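# Close the folder clip by folding its lever flat

## Task

Shut the folder's clip completely: bring its lever back over until it lies flat and the small hook catches it and keeps it down.

## Robot and tools

ROBOT. Two arms. left_arm carries a five-finger left hand and sits on the +y side; right_arm carries a right hand. Measured base positions in the scene frame: left_arm (+0.039, +0.344, +0.038) m, right_arm (+0.025, -0.334, +0.008) m, each yawed very slightly (quat_wxyz about (1, 0, 0, -0.03)). A two-camera stand is fixed behind the arms.

FRAMES. Scene frame: origin at table-top height midway between the nominal bases, +x out over the table, +z up, +y toward left_arm. Fixed cameras and the table use it. Each arm's reported hand pose (end_effector_position in metres, end_effector_quat_wxyz), Hand target and wrist-camera pose are in that arm's own base frame. Motion offsets run along the axes of that arm's current Hand target. Reported positions may be off by a few cm.

HAND POINT. A point 0.15 m from the wrist mounting face along the fingers and 0.05 m in front of the palm. Its +z runs along straight fingers, +y points out of the palm, +x crosses the palm: away from the thumb on the right hand, toward the thumb on the left hand. Straight fingertips extend 0.06-0.07 m past the point, 0.06 m toward -y. A wrist bracket on the little-finger side reaches 0.10 m across and can strike things.

ROW FORMAT (shared by execute_actions and move). One row = 28 numbers, each in [-1, 1], always for both arms: left_arm dx, dy, dz, rx, ry, rz, then left hand little, ring, middle, index, thumb_bend, thumb_turn, force_limit, speed; then the same 14 for right_arm. Pose numbers are an offset, not a pose: counted from the arm's Hand target as it was when the action or move began, along that target's axes. Scale: 1.0 = 0.6 m for dx, dy, dz and 180 degrees for the rotation vector rx, ry, rz. All six zero re-asks for the current Hand target. Finger and thumb numbers are absolute targets: +1 open/straight, -1 curled; thumb_turn +1 beside the palm, -1 in front of it facing the fingers. force_limit maps -1..+1 to about 0..10 N at the fingertip (0..15 N for the two thumb motors); speed rises from near zero at -1 to full at +0.48 and stays full above. For a gentle grip use speed -0.94 or lower. No number means 'unchanged': to keep a hand as is, resend the eight hand numbers last sent for it; if none were ever sent, send its hand_measured six values plus hand_force_limit and hand_speed. A hand ringed with the thumb in front closes on objects about 0.035-0.065 m thick, or handles down to 0.025 m.

TOOLS.
execute_actions(actions, cameras): actions is a list of actions; each action is up to 15 rows, one per 1/30 s step, the last row held if fewer. Every row of one action counts from that action's start target. Images appear only for an empty list or when cameras names them (["all"], names, or []).
move(target, speed, blend, blocking, cameras): straight-line path of each hand point toward one row, or through up to 15 rows, all offsets counted from the same starting Hand targets. speed: m/s, 0.002-4.3, default 0.25 (turn rate twice that in rad/s); one value or one per target. blend: corner rounding in m, 0 means stop at each target. Whole move capped at 10 s. blocking=false returns after about 0.5 s while it runs. Paths ignore obstacles and the other arm.
wait(seconds 0-10): hold last commands. stop(): brake a running move. zoom_image(camera, region [x0,y0,x1,y1] px, at most 504x504) on the latest image. show_instructions(): reference pages. finished_scene(scene=1): ends the scene for good.
Cameras: cam_head_left, cam_head_right, cam_high, cam_left_wrist, cam_right_wrist, all 672x504.

RESULTS. Each call gives per-arm hand pose, Hand target (next offsets count from it), joint positions, velocities, torques, and hand_measured, hand_stopped_by (moving, target, force, stalled, fault), hand_load_n (positive when pushed open; near 0 means a lost grip), hand_force_limit, hand_speed; all six-value lists follow the motor order above. A move adds a 'move:' line: done (within 10 mm and 2 degrees), off_target, moving, held or fault, and limits such as paced (pose clipped) or held (steps withheld). Neither done nor off_target tells you about contact.

BEHAVIOUR. Commanded orientation is clipped to 40 degrees from the measured one each step. Arms sag 1-3 cm (sometimes 5) below the command in free air; if a hand rests short, send the remaining distance as an offset. Small turns can shift the hand point noticeably. A blocked arm keeps pressing; to release, command a target back past the hand point. Motors closing stop at force_limit and lock; to grip harder raise force_limit and send a more-closed target.

AVOID. Knocking the folder off the table (fails the task). Fast or deep pushes and hard hits, especially on fixed or heavy things. Any contact between the two arms, including one hand gripping the other's fingers. Paths that pass near an arm's own base. Long stretched holds or pushing against unreachable poses: motors heat, MOTOR HOT appears near 85 °C and the arm drops at 100 °C. Excess force on fingers.

Each tool is called in YAML: its name, and indented under it one key for each argument.

Reference images:

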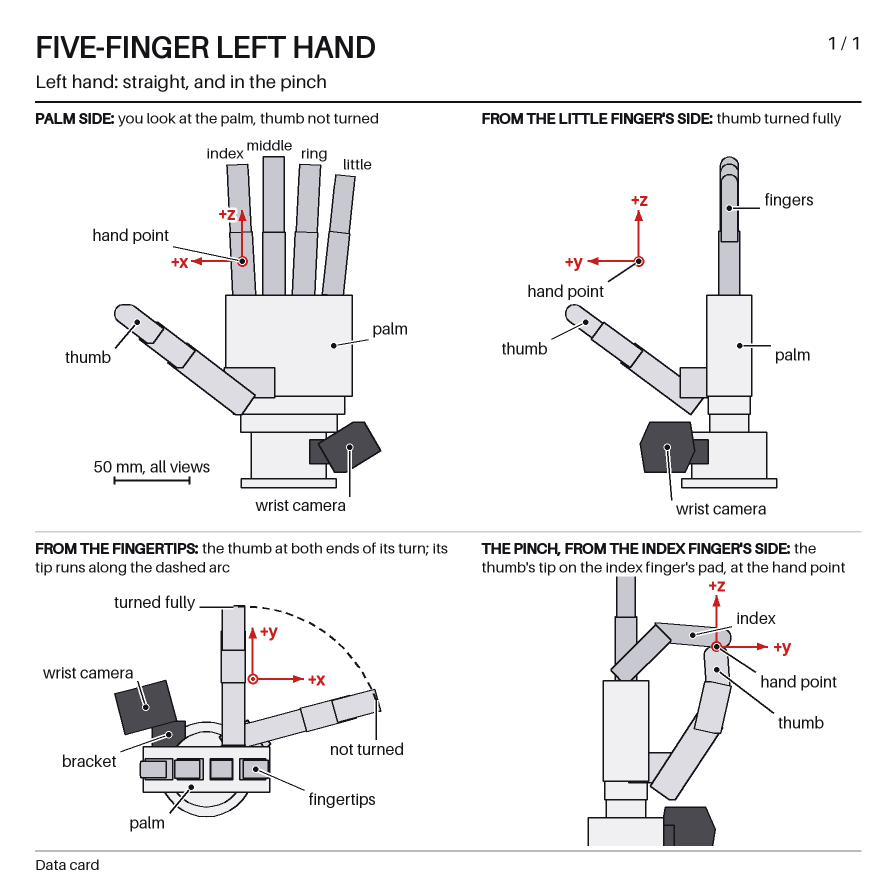

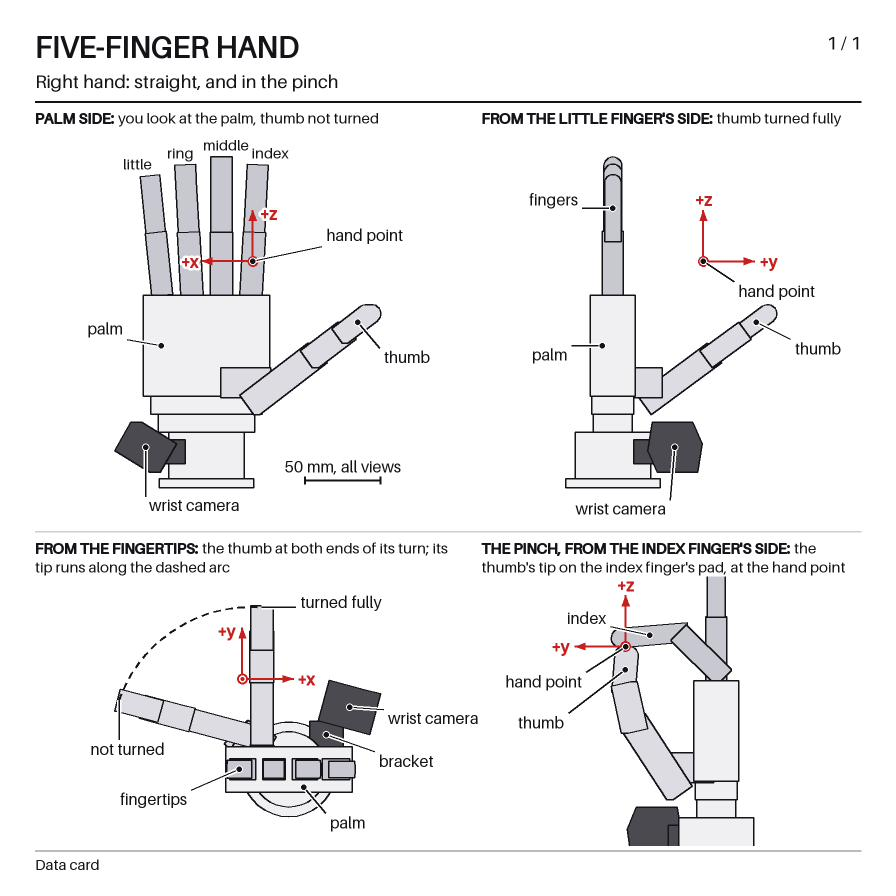

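## Session

execute_actions:
  actions: []

Scene clock: 0.00 s.
left_arm: end_effector_position=(+0.6135, +0.0289, +0.2546) hand_measured=(+1.000, +1.000, +1.000, +1.000, +1.000, +1.000) hand_load_n=(+0.0, +0.0, +0.0, +0.0, +0.0, +0.0) hand_stopped_by=(target, target, target, target, target, target) hand_force_limit=0.00 hand_speed=-0.80 end_effector_quat_wxyz=(+0.533, -0.111, +0.664, -0.512) | right_arm: end_effector_position=(+0.2971, +0.5281, +0.3645) hand_measured=(+1.000, +1.000, +1.000, +1.000, +1.000, +1.000) hand_load_n=(+0.0, +0.0, +0.0, +0.0, +0.0, +0.0) hand_stopped_by=(target, target, target, target, target, target) hand_force_limit=0.00 hand_speed=-0.80 end_effector_quat_wxyz=(-0.098, +0.729, +0.379, +0.562)
Joint positions: left_arm=[0.292 1.534 0.923 0.758 0.887 0.525] | right_arm=[1.333 1.441 1.337 -0.345 0.631 -1.601]
Joint velocities: within noise
Joint torques (N m): no reading
Heat: left arm: hottest waist 35 °C; right arm: hottest shoulder 33 °C.
Hand target: left_arm +0.6191, +0.0305, +0.2640; +0.539, -0.104, +0.661, -0.512 | right_arm +0.2979, +0.5313, +0.3839; -0.110, +0.724, +0.368, +0.572

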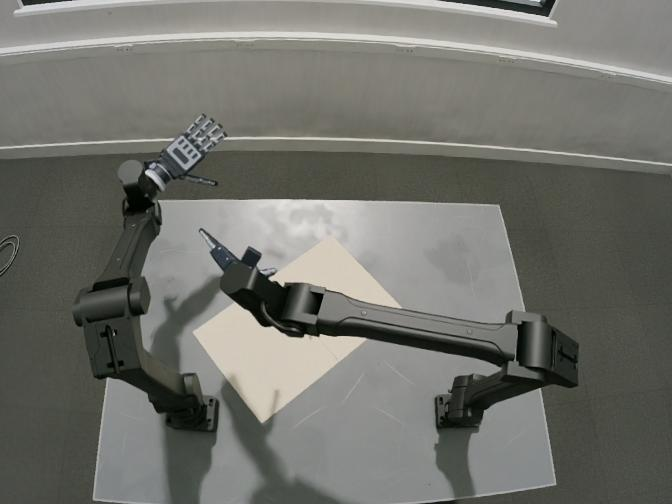

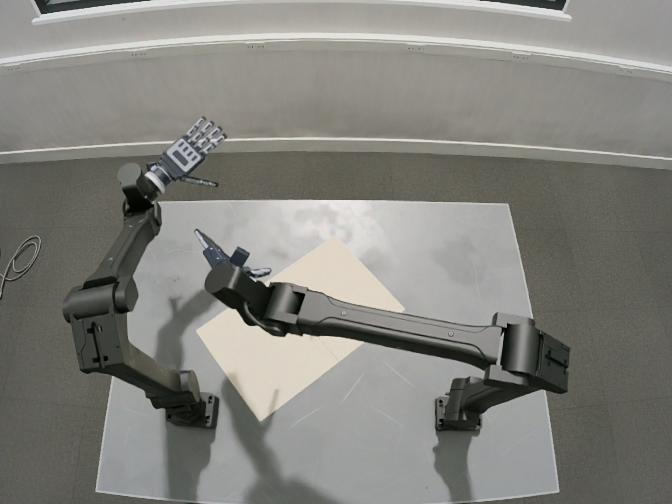

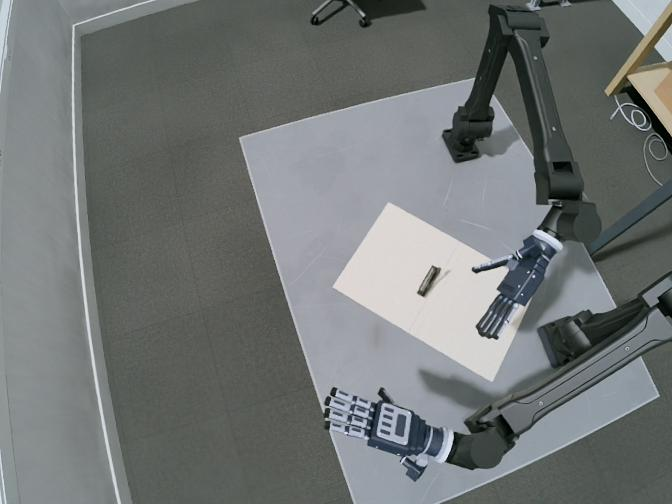

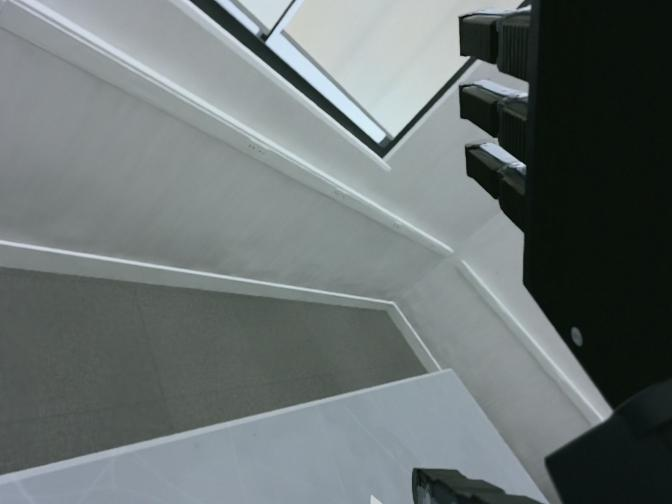

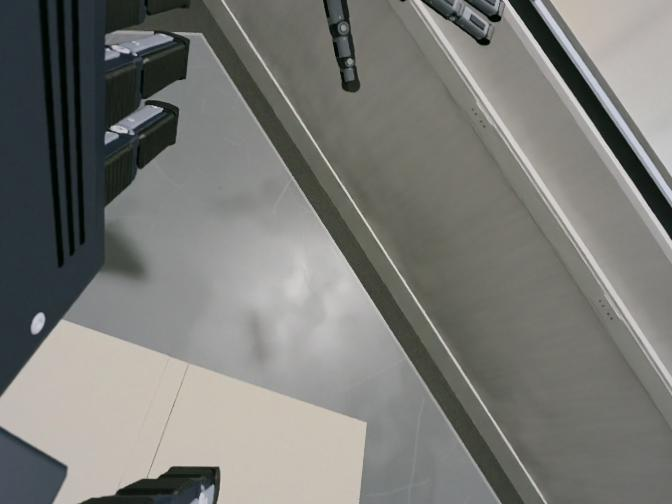

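zoom_image:
  camera: "cam_high"
  region: [380, 230, 480, 330]

zoom_image:
  camera: "cam_head_left"
  region: [180, 220, 420, 430]

zoom_image:
  camera: "cam_head_right"
  region: [180, 220, 420, 430]

Scaled by 5.040 from the camera's 672x504 image, which has a finer 960x720 frame.

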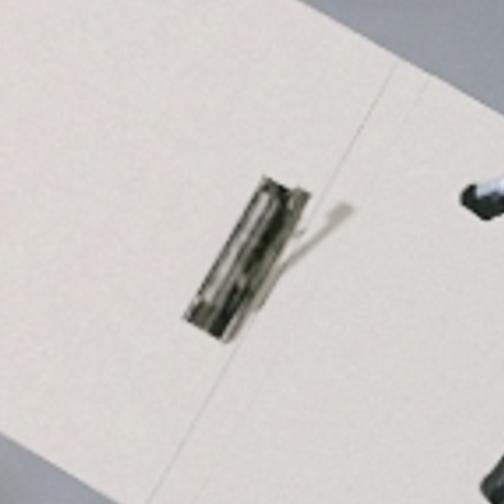

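Scaled by 2.100 from the camera's 672x504 image, which has a finer 960x720 frame.

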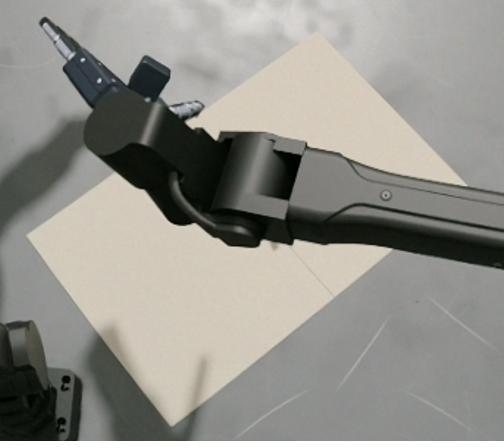

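Scaled by 2.100 from the camera's 672x504 image, which has a finer 960x720 frame.

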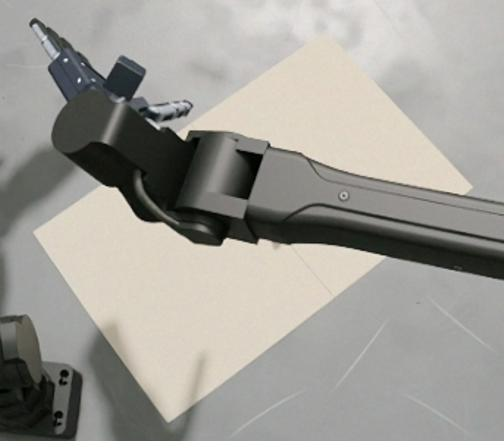

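move:
  target: [0,0,0,0,0,0,1,1,1,1,1,1,0,-0.8,-0.34,0.98,-0.167,-0.3283,-0.0945,0.1153,1,1,1,1,1,1,0,-0.8]
  speed: 0.4
  cameras: ["cam_head_left","cam_head_right","cam_high"]

Scene clock: 56.43 s.
left_arm: end_effector_position=(+0.6135, +0.0289, +0.2546) hand_measured=(+1.000, +1.000, +1.000, +1.000, +1.000, +1.000) hand_load_n=(+0.0, +0.0, +0.0, +0.0, +0.0, +0.0) hand_stopped_by=(target, target, target, target, target, target) hand_force_limit=0.00 hand_speed=-0.80 end_effector_quat_wxyz=(+0.533, -0.111, +0.664, -0.512) | right_arm: end_effector_position=(+0.5785, -0.0296, +0.3568) hand_measured=(+1.000, +1.000, +1.000, +1.000, +1.000, +1.000) hand_load_n=(+0.0, +0.0, +0.0, +0.0, +0.0, +0.0) hand_stopped_by=(target, target, target, target, target, target) hand_force_limit=0.00 hand_speed=-0.80 end_effector_quat_wxyz=(+0.221, +0.822, -0.075, +0.520)
Joint positions: left_arm=[0.292 1.534 0.923 0.758 0.887 0.525] | right_arm=[0.245 1.396 1.281 -0.368 0.678 -1.563]
Joint torques (N m): left_arm=[0.79 -12.51 10.8 1.57 -0.17 0.03] | right_arm=[1.32 -7.24 14.09 1.91 0.36 -0.05]
Heat: left arm: hottest elbow 36 °C; right arm: hottest elbow 37 °C.
Hand target: left_arm +0.6191, +0.0305, +0.2640; +0.539, -0.104, +0.661, -0.512 | right_arm +0.5956, -0.0243, +0.3846; +0.215, +0.809, -0.078, +0.542
Off the commanded pose: left_arm 0.011 m, 1 deg | right_arm 0.033 m, 3 deg.
move: off_target (left_arm, right_arm)
Images, in order (width x height): cam_head_left 672x504, cam_head_right 672x504, cam_high 672x504.

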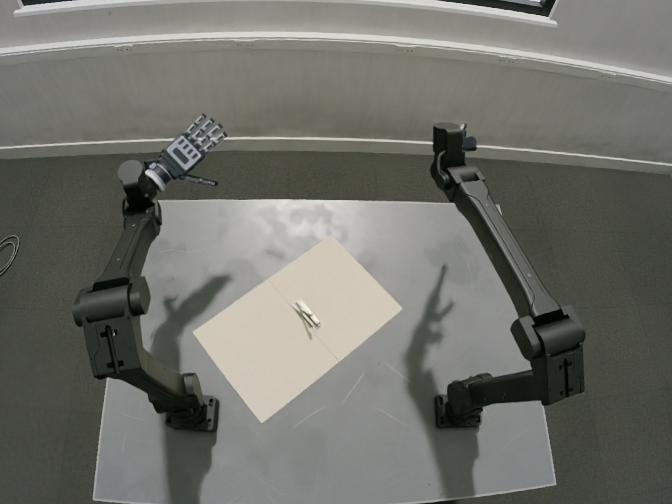

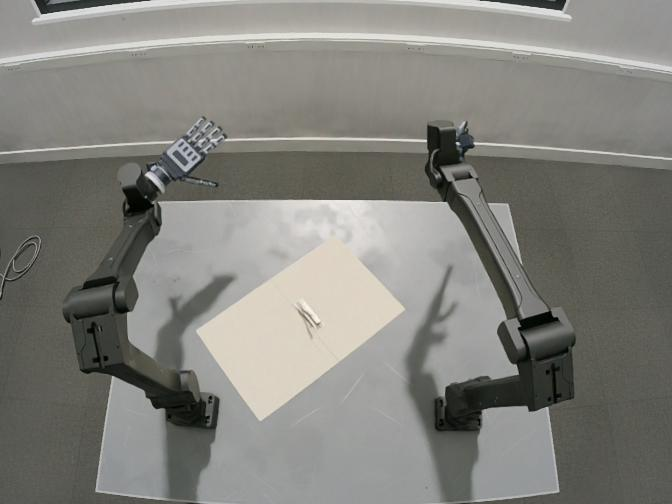

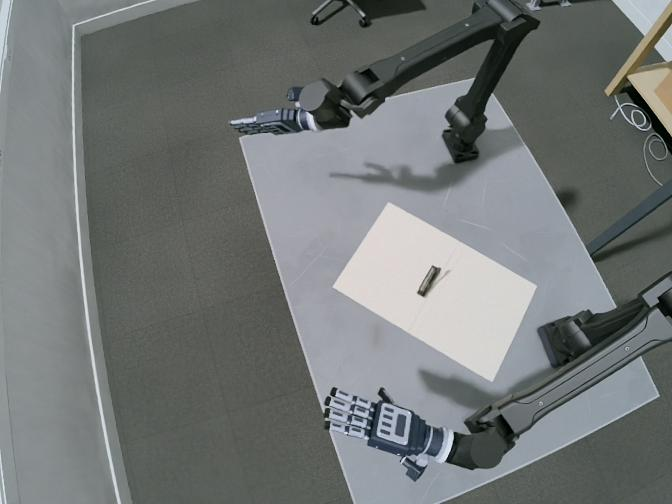

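zoom_image:
  camera: "cam_head_left"
  region: [270, 275, 350, 355]

zoom_image:
  camera: "cam_head_right"
  region: [270, 275, 350, 355]

zoom_image:
  camera: "cam_high"
  region: [400, 250, 460, 310]

Scaled by 6.300 from the camera's 672x504 image, which has a finer 960x720 frame.

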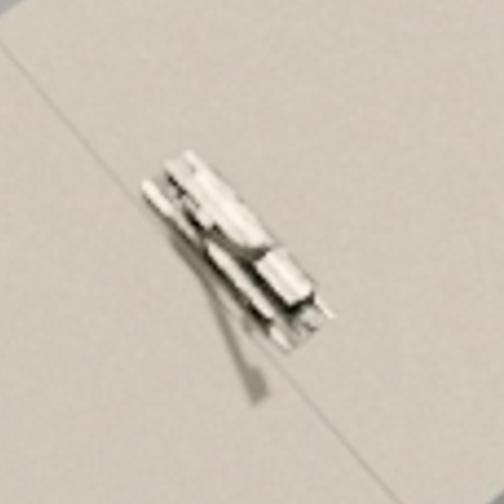

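Scaled by 6.300 from the camera's 672x504 image, which has a finer 960x720 frame.

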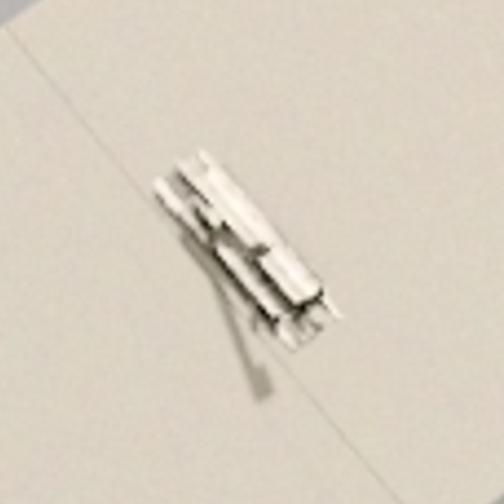

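Scaled by 8.400 from the camera's 672x504 image, which has a finer 960x720 frame.

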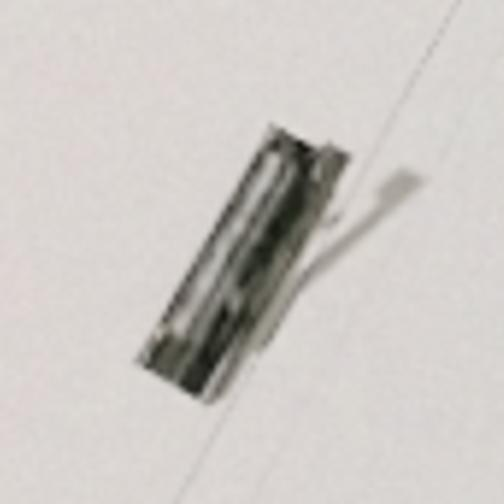

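move:
  target: [0.4787,-0.129,-0.1933,-0.5018,0.2085,-0.2422,1,1,1,1,1,1,0,-0.8,0,0,0,0,0,0,1,1,1,1,1,1,0,-0.8]
  speed: 0.45
  cameras: ["cam_head_left","cam_high","cam_left_wrist"]

Scene clock: 103.67 s.
left_arm: end_effector_position=(+0.3625, -0.1317, +0.1268) hand_measured=(+1.000, +1.000, +1.000, +1.000, +1.000, +1.000) hand_load_n=(+0.0, +0.0, +0.0, +0.0, +0.0, +0.0) hand_stopped_by=(target, target, target, target, target, target) hand_force_limit=0.00 hand_speed=-0.80 end_effector_quat_wxyz=(-0.114, -0.499, +0.858, -0.052) | right_arm: end_effector_position=(+0.5786, -0.0296, +0.3566) hand_measured=(+1.000, +1.000, +1.000, +1.000, +1.000, +1.000) hand_load_n=(+0.0, +0.0, +0.0, +0.0, +0.0, -0.5) hand_stopped_by=(target, target, target, target, target, target) hand_force_limit=0.00 hand_speed=-0.80 end_effector_quat_wxyz=(+0.221, +0.822, -0.075, +0.520)
Joint positions: left_arm=[-0.206 1.635 1.302 -1.34 0.23 0.323] | right_arm=[0.245 1.396 1.281 -0.368 0.678 -1.563]
Joint torques (N m): left_arm=[0.5 -13.22 13.09 -0.55 0.14 -0.09] | right_arm=[1.08 -7 14.08 1.94 0.36 -0.06]
Heat: left arm: hottest elbow 38 °C; right arm: hottest elbow 43 °C.
Hand target: left_arm +0.3781, -0.1374, +0.1388; -0.104, -0.500, +0.858, -0.062 | right_arm +0.5956, -0.0243, +0.3846; +0.215, +0.809, -0.078, +0.542
Off the commanded pose: left_arm 0.021 m, 2 deg | right_arm 0.033 m, 3 deg.
move: off_target (left_arm, right_arm)
camera_calibration:
cam_left_wrist: T_world_to_cam=[[0.737289, -0.675535, 0.00759993, -0.355909], [-0.480068, -0.515972, 0.709441, 0.0143207], [-0.475331, -0.526712, -0.704723, 0.30781], [0, 0, 0, 1]] pos_world=[0.415595, -0.0709131, 0.209466]
Images, in order (width x height): cam_head_left 672x504, cam_high 672x504, cam_left_wrist 672x504.

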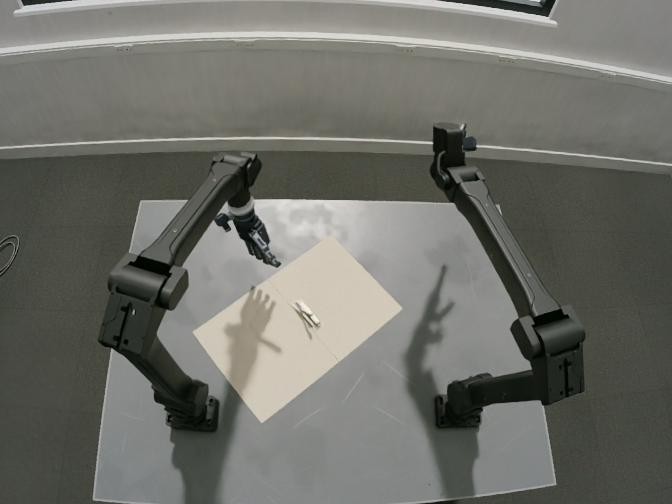

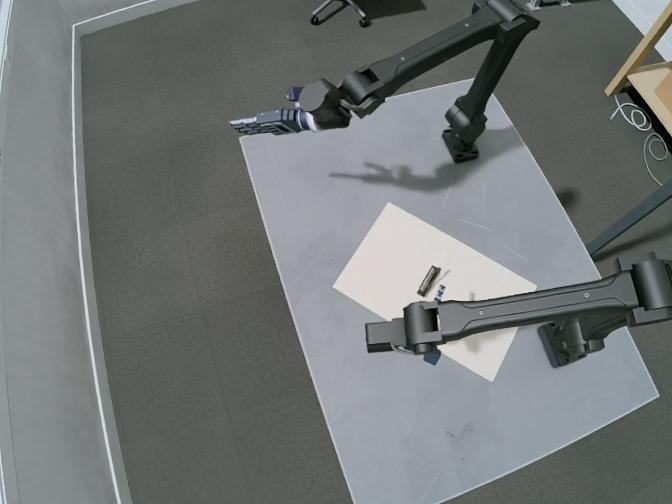

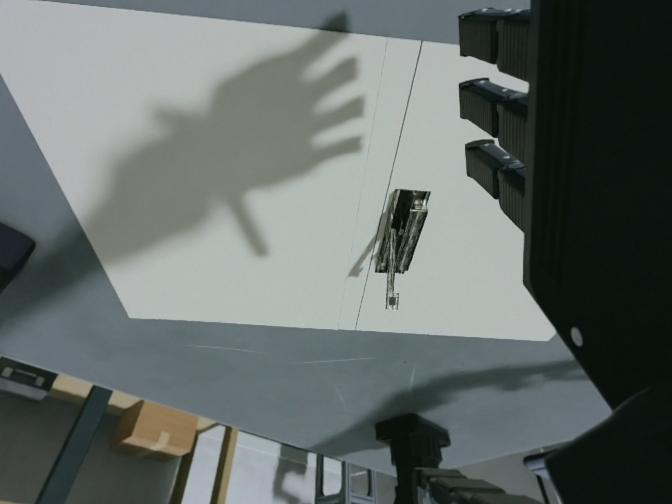

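zoom_image:
  camera: "cam_left_wrist"
  region: [335, 170, 475, 320]

Scaled by 3.360 from the camera's 672x504 image, which has a finer 960x720 frame.

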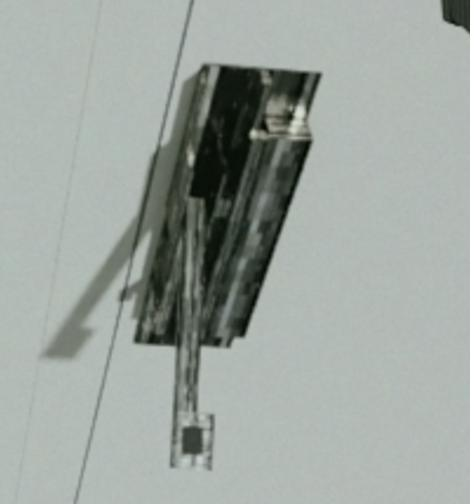

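move:
  target: [0,0,0,0,0,0,1,1,1,1,1,1,0,-0.8,-0.416,-0.5175,-0.3854,0.0182,-0.5171,0.1843,1,1,1,1,1,1,0,-0.8]
  speed: 0.4
  cameras: ["cam_head_left","cam_left_wrist","cam_right_wrist"]

Scene clock: 164.80 s.
left_arm: end_effector_position=(+0.3624, -0.1318, +0.1268) hand_measured=(+1.000, +1.000, +1.000, +1.000, +1.000, +1.000) hand_load_n=(+0.0, +0.0, +0.0, +0.0, +0.0, +0.0) hand_stopped_by=(target, target, target, target, target, target) hand_force_limit=0.00 hand_speed=-0.80 end_effector_quat_wxyz=(-0.114, -0.499, +0.858, -0.052) | right_arm: end_effector_position=(+0.4127, +0.3226, +0.1570) hand_measured=(+1.000, +1.000, +1.000, +1.000, +1.000, +1.000) hand_load_n=(+0.0, +0.5, +0.0, +0.0, +0.0, +0.0) hand_stopped_by=(target, target, target, target, target, target) hand_force_limit=0.00 hand_speed=-0.80 end_effector_quat_wxyz=(-0.078, +0.902, -0.391, -0.165)
Joint positions: left_arm=[-0.206 1.635 1.302 -1.34 0.23 0.323] | right_arm=[0.508 1.952 1.807 -1.508 -0.358 -0.26]
Joint torques (N m): left_arm=[0.5 -13.33 13.11 -0.57 0.13 -0.08] | right_arm=[1.26 -12.63 7.06 0.13 -0.34 0.26]
Heat: left arm: hottest elbow 40 °C; right arm: hottest elbow 48 °C.
Hand target: left_arm +0.3781, -0.1374, +0.1388; -0.104, -0.500, +0.858, -0.062 | right_arm +0.4121, +0.3267, +0.1498; -0.074, +0.899, -0.397, -0.169
Off the commanded pose: left_arm 0.021 m, 2 deg | right_arm 0.008 m, 1 deg.
move: off_target (left_arm)
camera_calibration:
cam_left_wrist: T_world_to_cam=[[0.737563, -0.67524, 0.00719154, -0.355843], [-0.479564, -0.516269, 0.709566, 0.0140164], [-0.475415, -0.526798, -0.704602, 0.307765], [0, 0, 0, 1]] pos_world=[0.415494, -0.0709127, 0.209466]
cam_right_wrist: T_world_to_cam=[[-0.51114, -0.853859, -0.0982852, 0.497698], [-0.553433, 0.239474, 0.797725, 0.0202487], [-0.657608, 0.462143, -0.594958, 0.327958], [0, 0, 0, 1]] pos_world=[0.481267, 0.268552, 0.227885]
Images, in order (width x height): cam_head_left 672x504, cam_left_wrist 672x504, cam_right_wrist 672x504.

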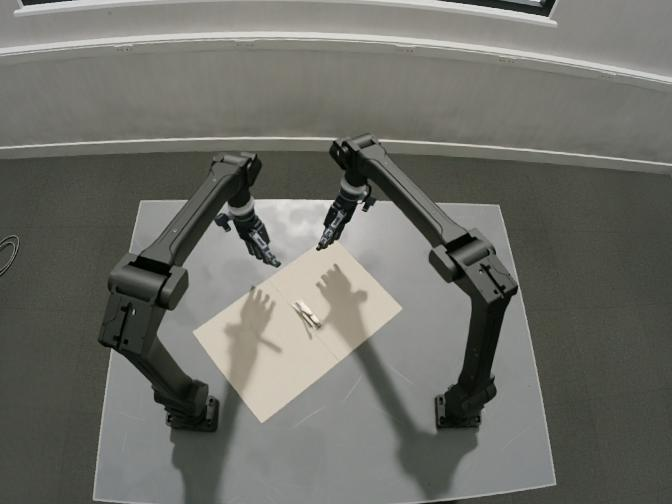

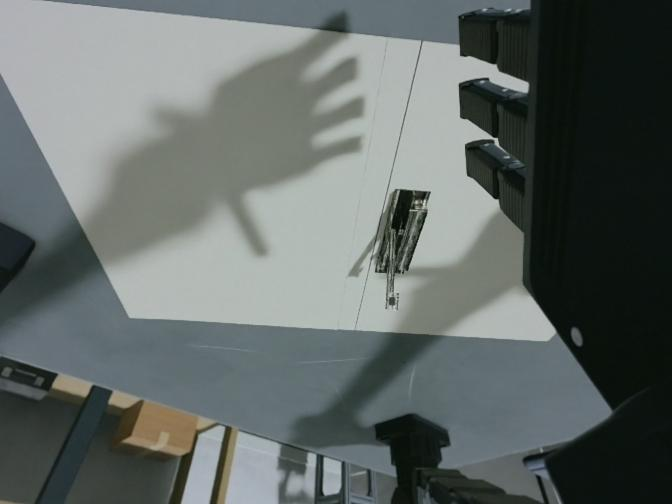

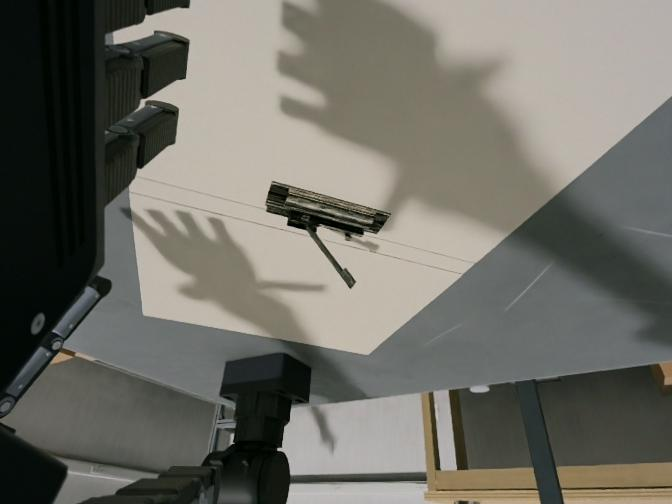

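zoom_image:
  camera: "cam_right_wrist"
  region: [255, 165, 405, 305]

Scaled by 3.360 from the camera's 672x504 image, which has a finer 960x720 frame.

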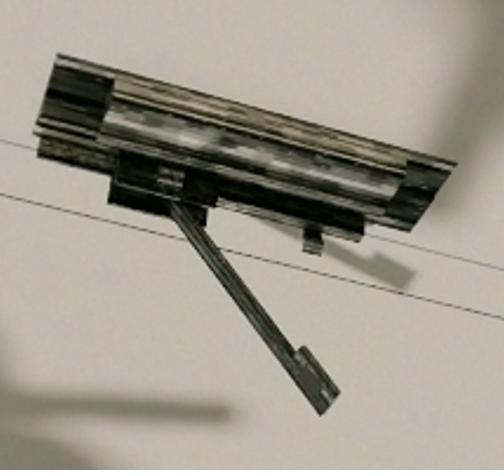

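move:
  target:
    - [0,0,0,0,0,0,-0.95,-0.95,-0.95,1,1,1,0,0,0,0,0,0,0,0,1,1,1,1,1,1,0,-0.8]
    - [0.156,0.0627,0.1027,-0.0337,0.0615,0.0932,-0.95,-0.95,-0.95,1,1,1,0,0,0,0,0,0,0,0,1,1,1,1,1,1,0,-0.8]
  speed: 0.2
  cameras: ["cam_head_left","cam_left_wrist","cam_right_wrist"]

Scene clock: 252.03 s.
left_arm: end_effector_position=(+0.2955, -0.2112, +0.1114) hand_measured=(-0.950, -0.950, -0.950, +1.000, +1.000, +1.000) hand_load_n=(+0.0, +0.0, +0.0, +0.0, +0.0, +0.0) hand_stopped_by=(target, target, target, target, target, target) hand_force_limit=0.00 hand_speed=0.00 end_effector_quat_wxyz=(-0.196, -0.360, +0.908, -0.083) | right_arm: end_effector_position=(+0.4126, +0.3226, +0.1570) hand_measured=(+1.000, +1.000, +1.000, +1.000, +1.000, +1.000) hand_load_n=(+0.0, +0.0, +0.0, +0.0, +0.0, +0.0) hand_stopped_by=(target, target, target, target, target, target) hand_force_limit=0.00 hand_speed=-0.80 end_effector_quat_wxyz=(-0.078, +0.902, -0.391, -0.165)
Joint positions: left_arm=[-0.407 1.64 1.222 -1.324 0.396 0.445] | right_arm=[0.508 1.952 1.807 -1.508 -0.358 -0.259]
Joint torques (N m): left_arm=[0.62 -12.28 7.01 0.21 0.25 0.1] | right_arm=[1.55 -12.4 7.1 0.1 -0.33 0.25]
Heat: left arm: hottest elbow 42 °C; right arm: hottest elbow 38 °C.
Hand target: left_arm +0.2934, -0.2109, +0.1014; -0.202, -0.355, +0.909, -0.079 | right_arm +0.4121, +0.3268, +0.1498; -0.074, +0.899, -0.397, -0.169
Off the commanded pose: left_arm 0.010 m, 1 deg | right_arm 0.008 m, 1 deg.
move: done
camera_calibration:
cam_left_wrist: T_world_to_cam=[[0.515495, -0.853269, 0.0787196, -0.340029], [-0.52665, -0.243019, 0.814605, 0.0118354], [-0.675947, -0.461383, -0.574649, 0.281949], [0, 0, 0, 1]] pos_world=[0.372099, -0.157173, 0.179148]
cam_right_wrist: T_world_to_cam=[[-0.511731, -0.853538, -0.0979999, 0.49778], [-0.55309, 0.239999, 0.797804, 0.0198698], [-0.657437, 0.462464, -0.594899, 0.32771], [0, 0, 0, 1]] pos_world=[0.481168, 0.268552, 0.227885]
Images, in order (width x height): cam_head_left 672x504, cam_left_wrist 672x504, cam_right_wrist 672x504.

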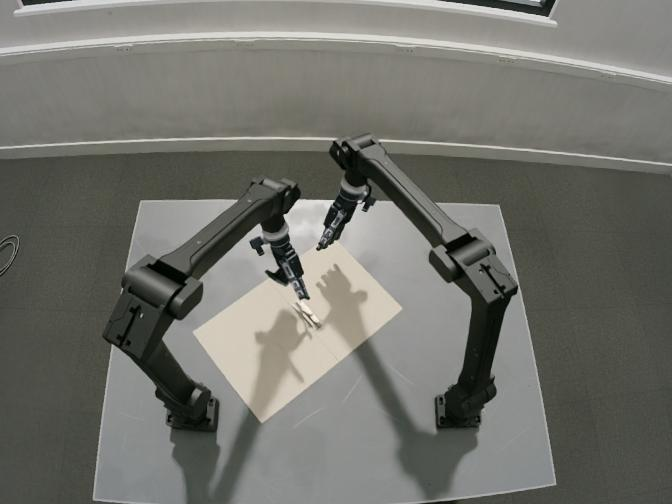

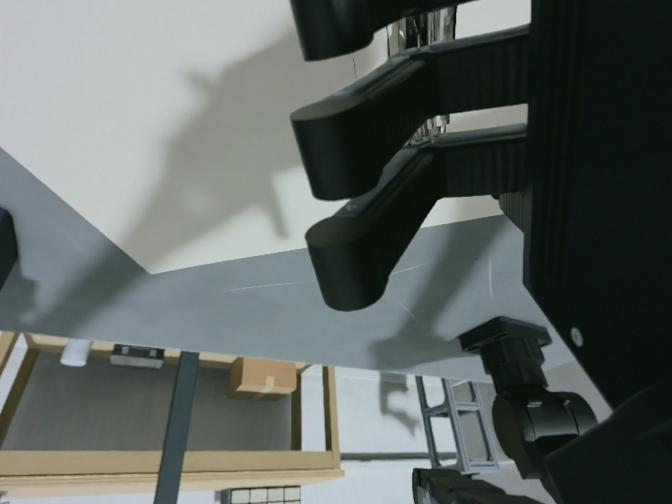

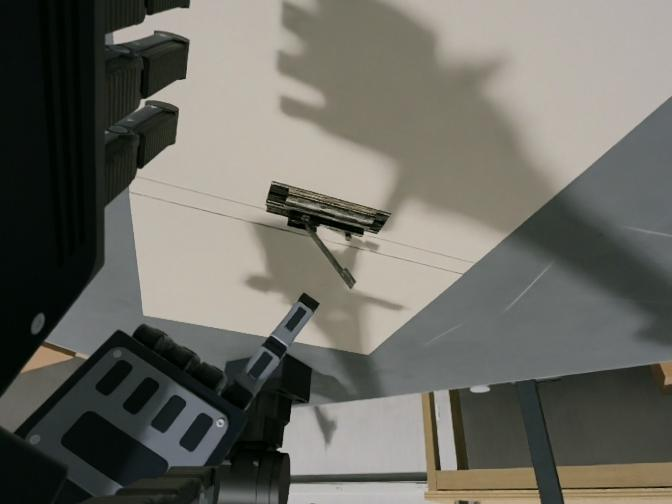

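zoom_image:
  camera: "cam_head_left"
  region: [270, 270, 350, 350]

zoom_image:
  camera: "cam_right_wrist"
  region: [220, 165, 405, 345]

zoom_image:
  camera: "cam_left_wrist"
  region: [340, 0, 500, 170]

Scaled by 6.300 from the camera's 672x504 image, which has a finer 960x720 frame.

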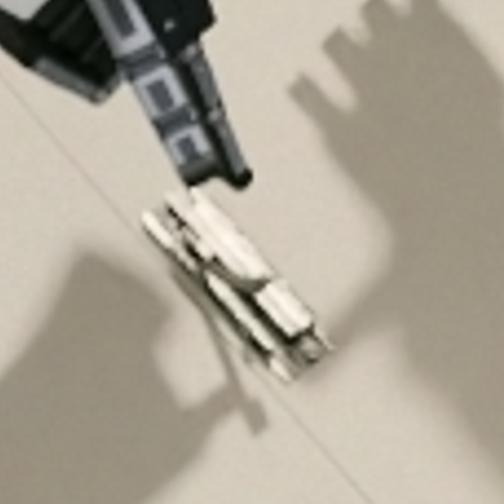

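Scaled by 2.724 from the camera's 672x504 image, which has a finer 960x720 frame.

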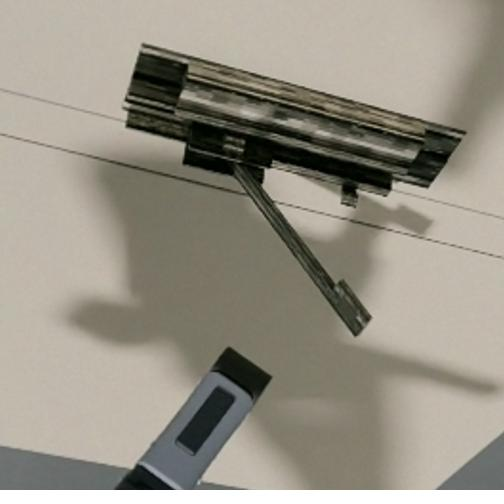

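Scaled by 2.965 from the camera's 672x504 image, which has a finer 960x720 frame.

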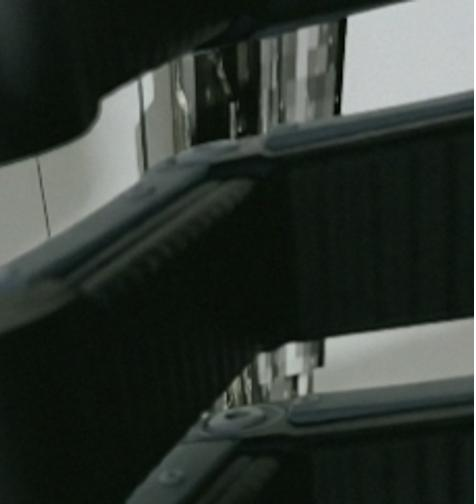

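zoom_image:
  camera: "cam_head_left"
  region: [285, 285, 325, 335]

wait:
  seconds: 0.1
  cameras: ["all"]

zoom_image:
  camera: "cam_head_right"
  region: [285, 285, 325, 335]

zoom_image:
  camera: "cam_high"
  region: [400, 255, 450, 305]

Scaled by 10.080 from the camera's 672x504 image, which has a finer 960x720 frame.

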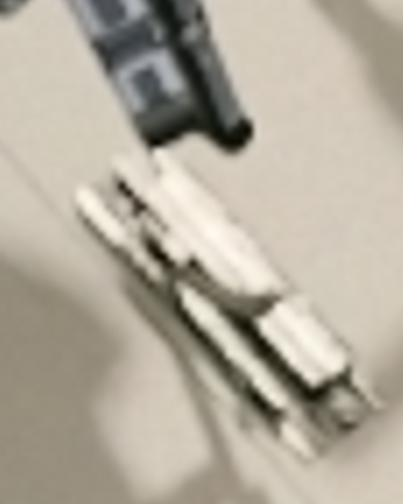

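Scene clock: 305.80 s.
left_arm: end_effector_position=(+0.2955, -0.2112, +0.1113) hand_measured=(-0.950, -0.950, -0.950, +1.000, +1.000, +1.000) hand_load_n=(+0.0, +0.0, +0.0, +0.0, +0.0, -0.5) hand_stopped_by=(target, target, target, target, target, target) hand_force_limit=0.00 hand_speed=0.00 end_effector_quat_wxyz=(-0.196, -0.359, +0.909, -0.083) | right_arm: end_effector_position=(+0.4126, +0.3226, +0.1570) hand_measured=(+1.000, +1.000, +1.000, +1.000, +1.000, +1.000) hand_load_n=(+0.0, +0.0, +0.0, +0.0, +0.0, +0.0) hand_stopped_by=(target, target, target, target, target, target) hand_force_limit=0.00 hand_speed=-0.80 end_effector_quat_wxyz=(-0.078, +0.902, -0.391, -0.165)
Joint positions: left_arm=[-0.407 1.64 1.222 -1.324 0.396 0.446] | right_arm=[0.508 1.952 1.807 -1.508 -0.358 -0.259]
Joint torques (N m): left_arm=[0.56 -12.22 7.02 0.23 0.25 0.09] | right_arm=[1.32 -12.45 7.06 0.16 -0.33 0.26]
Heat: left arm: hottest elbow 39 °C; right arm: hottest shoulder 37 °C.
Hand target: left_arm +0.2934, -0.2108, +0.1014; -0.202, -0.355, +0.909, -0.079 | right_arm +0.4121, +0.3268, +0.1498; -0.074, +0.899, -0.397, -0.169
Off the commanded pose: left_arm 0.010 m, 1 deg | right_arm 0.008 m, 1 deg.
wait: 0.10 s; at rest from the start
camera_calibration:
cam_left_wrist: T_world_to_cam=[[0.514913, -0.853593, 0.0790204, -0.339918], [-0.527008, -0.242503, 0.814527, 0.0120634], [-0.676112, -0.461055, -0.574719, 0.282075], [0, 0, 0, 1]] pos_world=[0.3721, -0.157174, 0.179148]
cam_right_wrist: T_world_to_cam=[[-0.511731, -0.853538, -0.0979999, 0.49778], [-0.55309, 0.239999, 0.797804, 0.0198698], [-0.657437, 0.462464, -0.594899, 0.32771], [0, 0, 0, 1]] pos_world=[0.481168, 0.268552, 0.227885]

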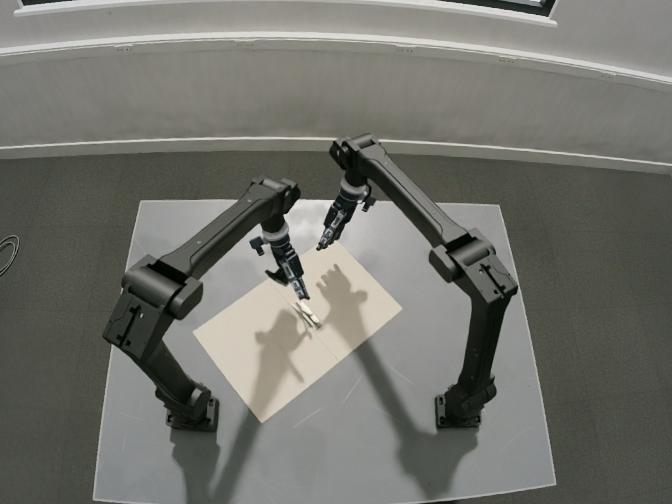

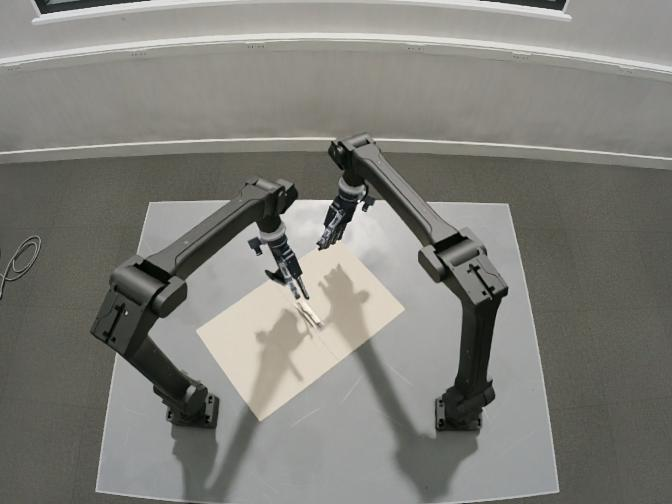

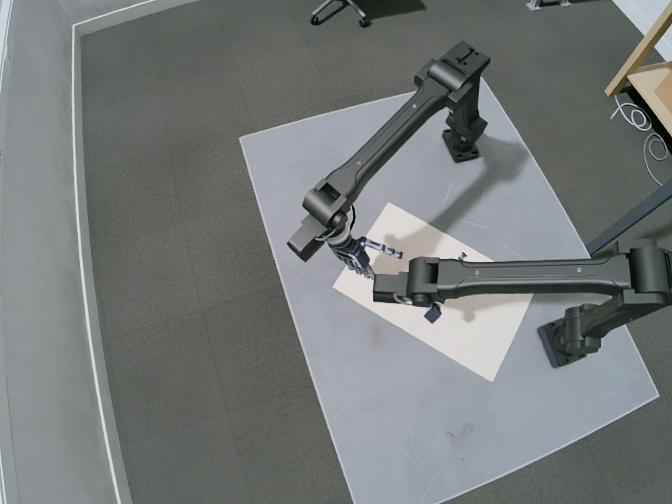

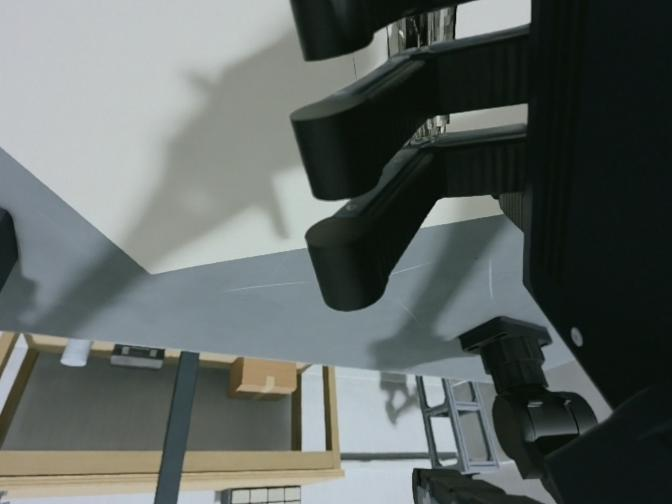

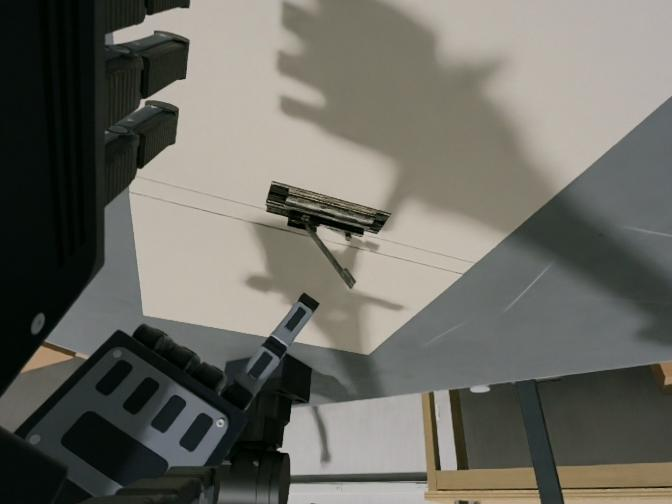

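Scaled by 10.080 from the camera's 672x504 image, which has a finer 960x720 frame.

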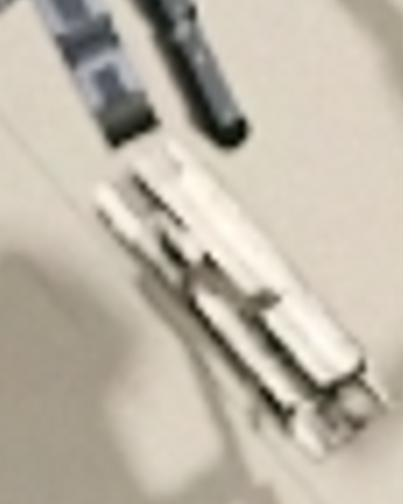

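Scaled by 10.080 from the camera's 672x504 image, which has a finer 960x720 frame.

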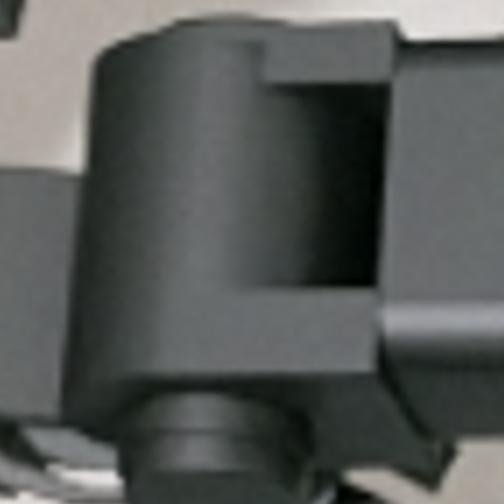

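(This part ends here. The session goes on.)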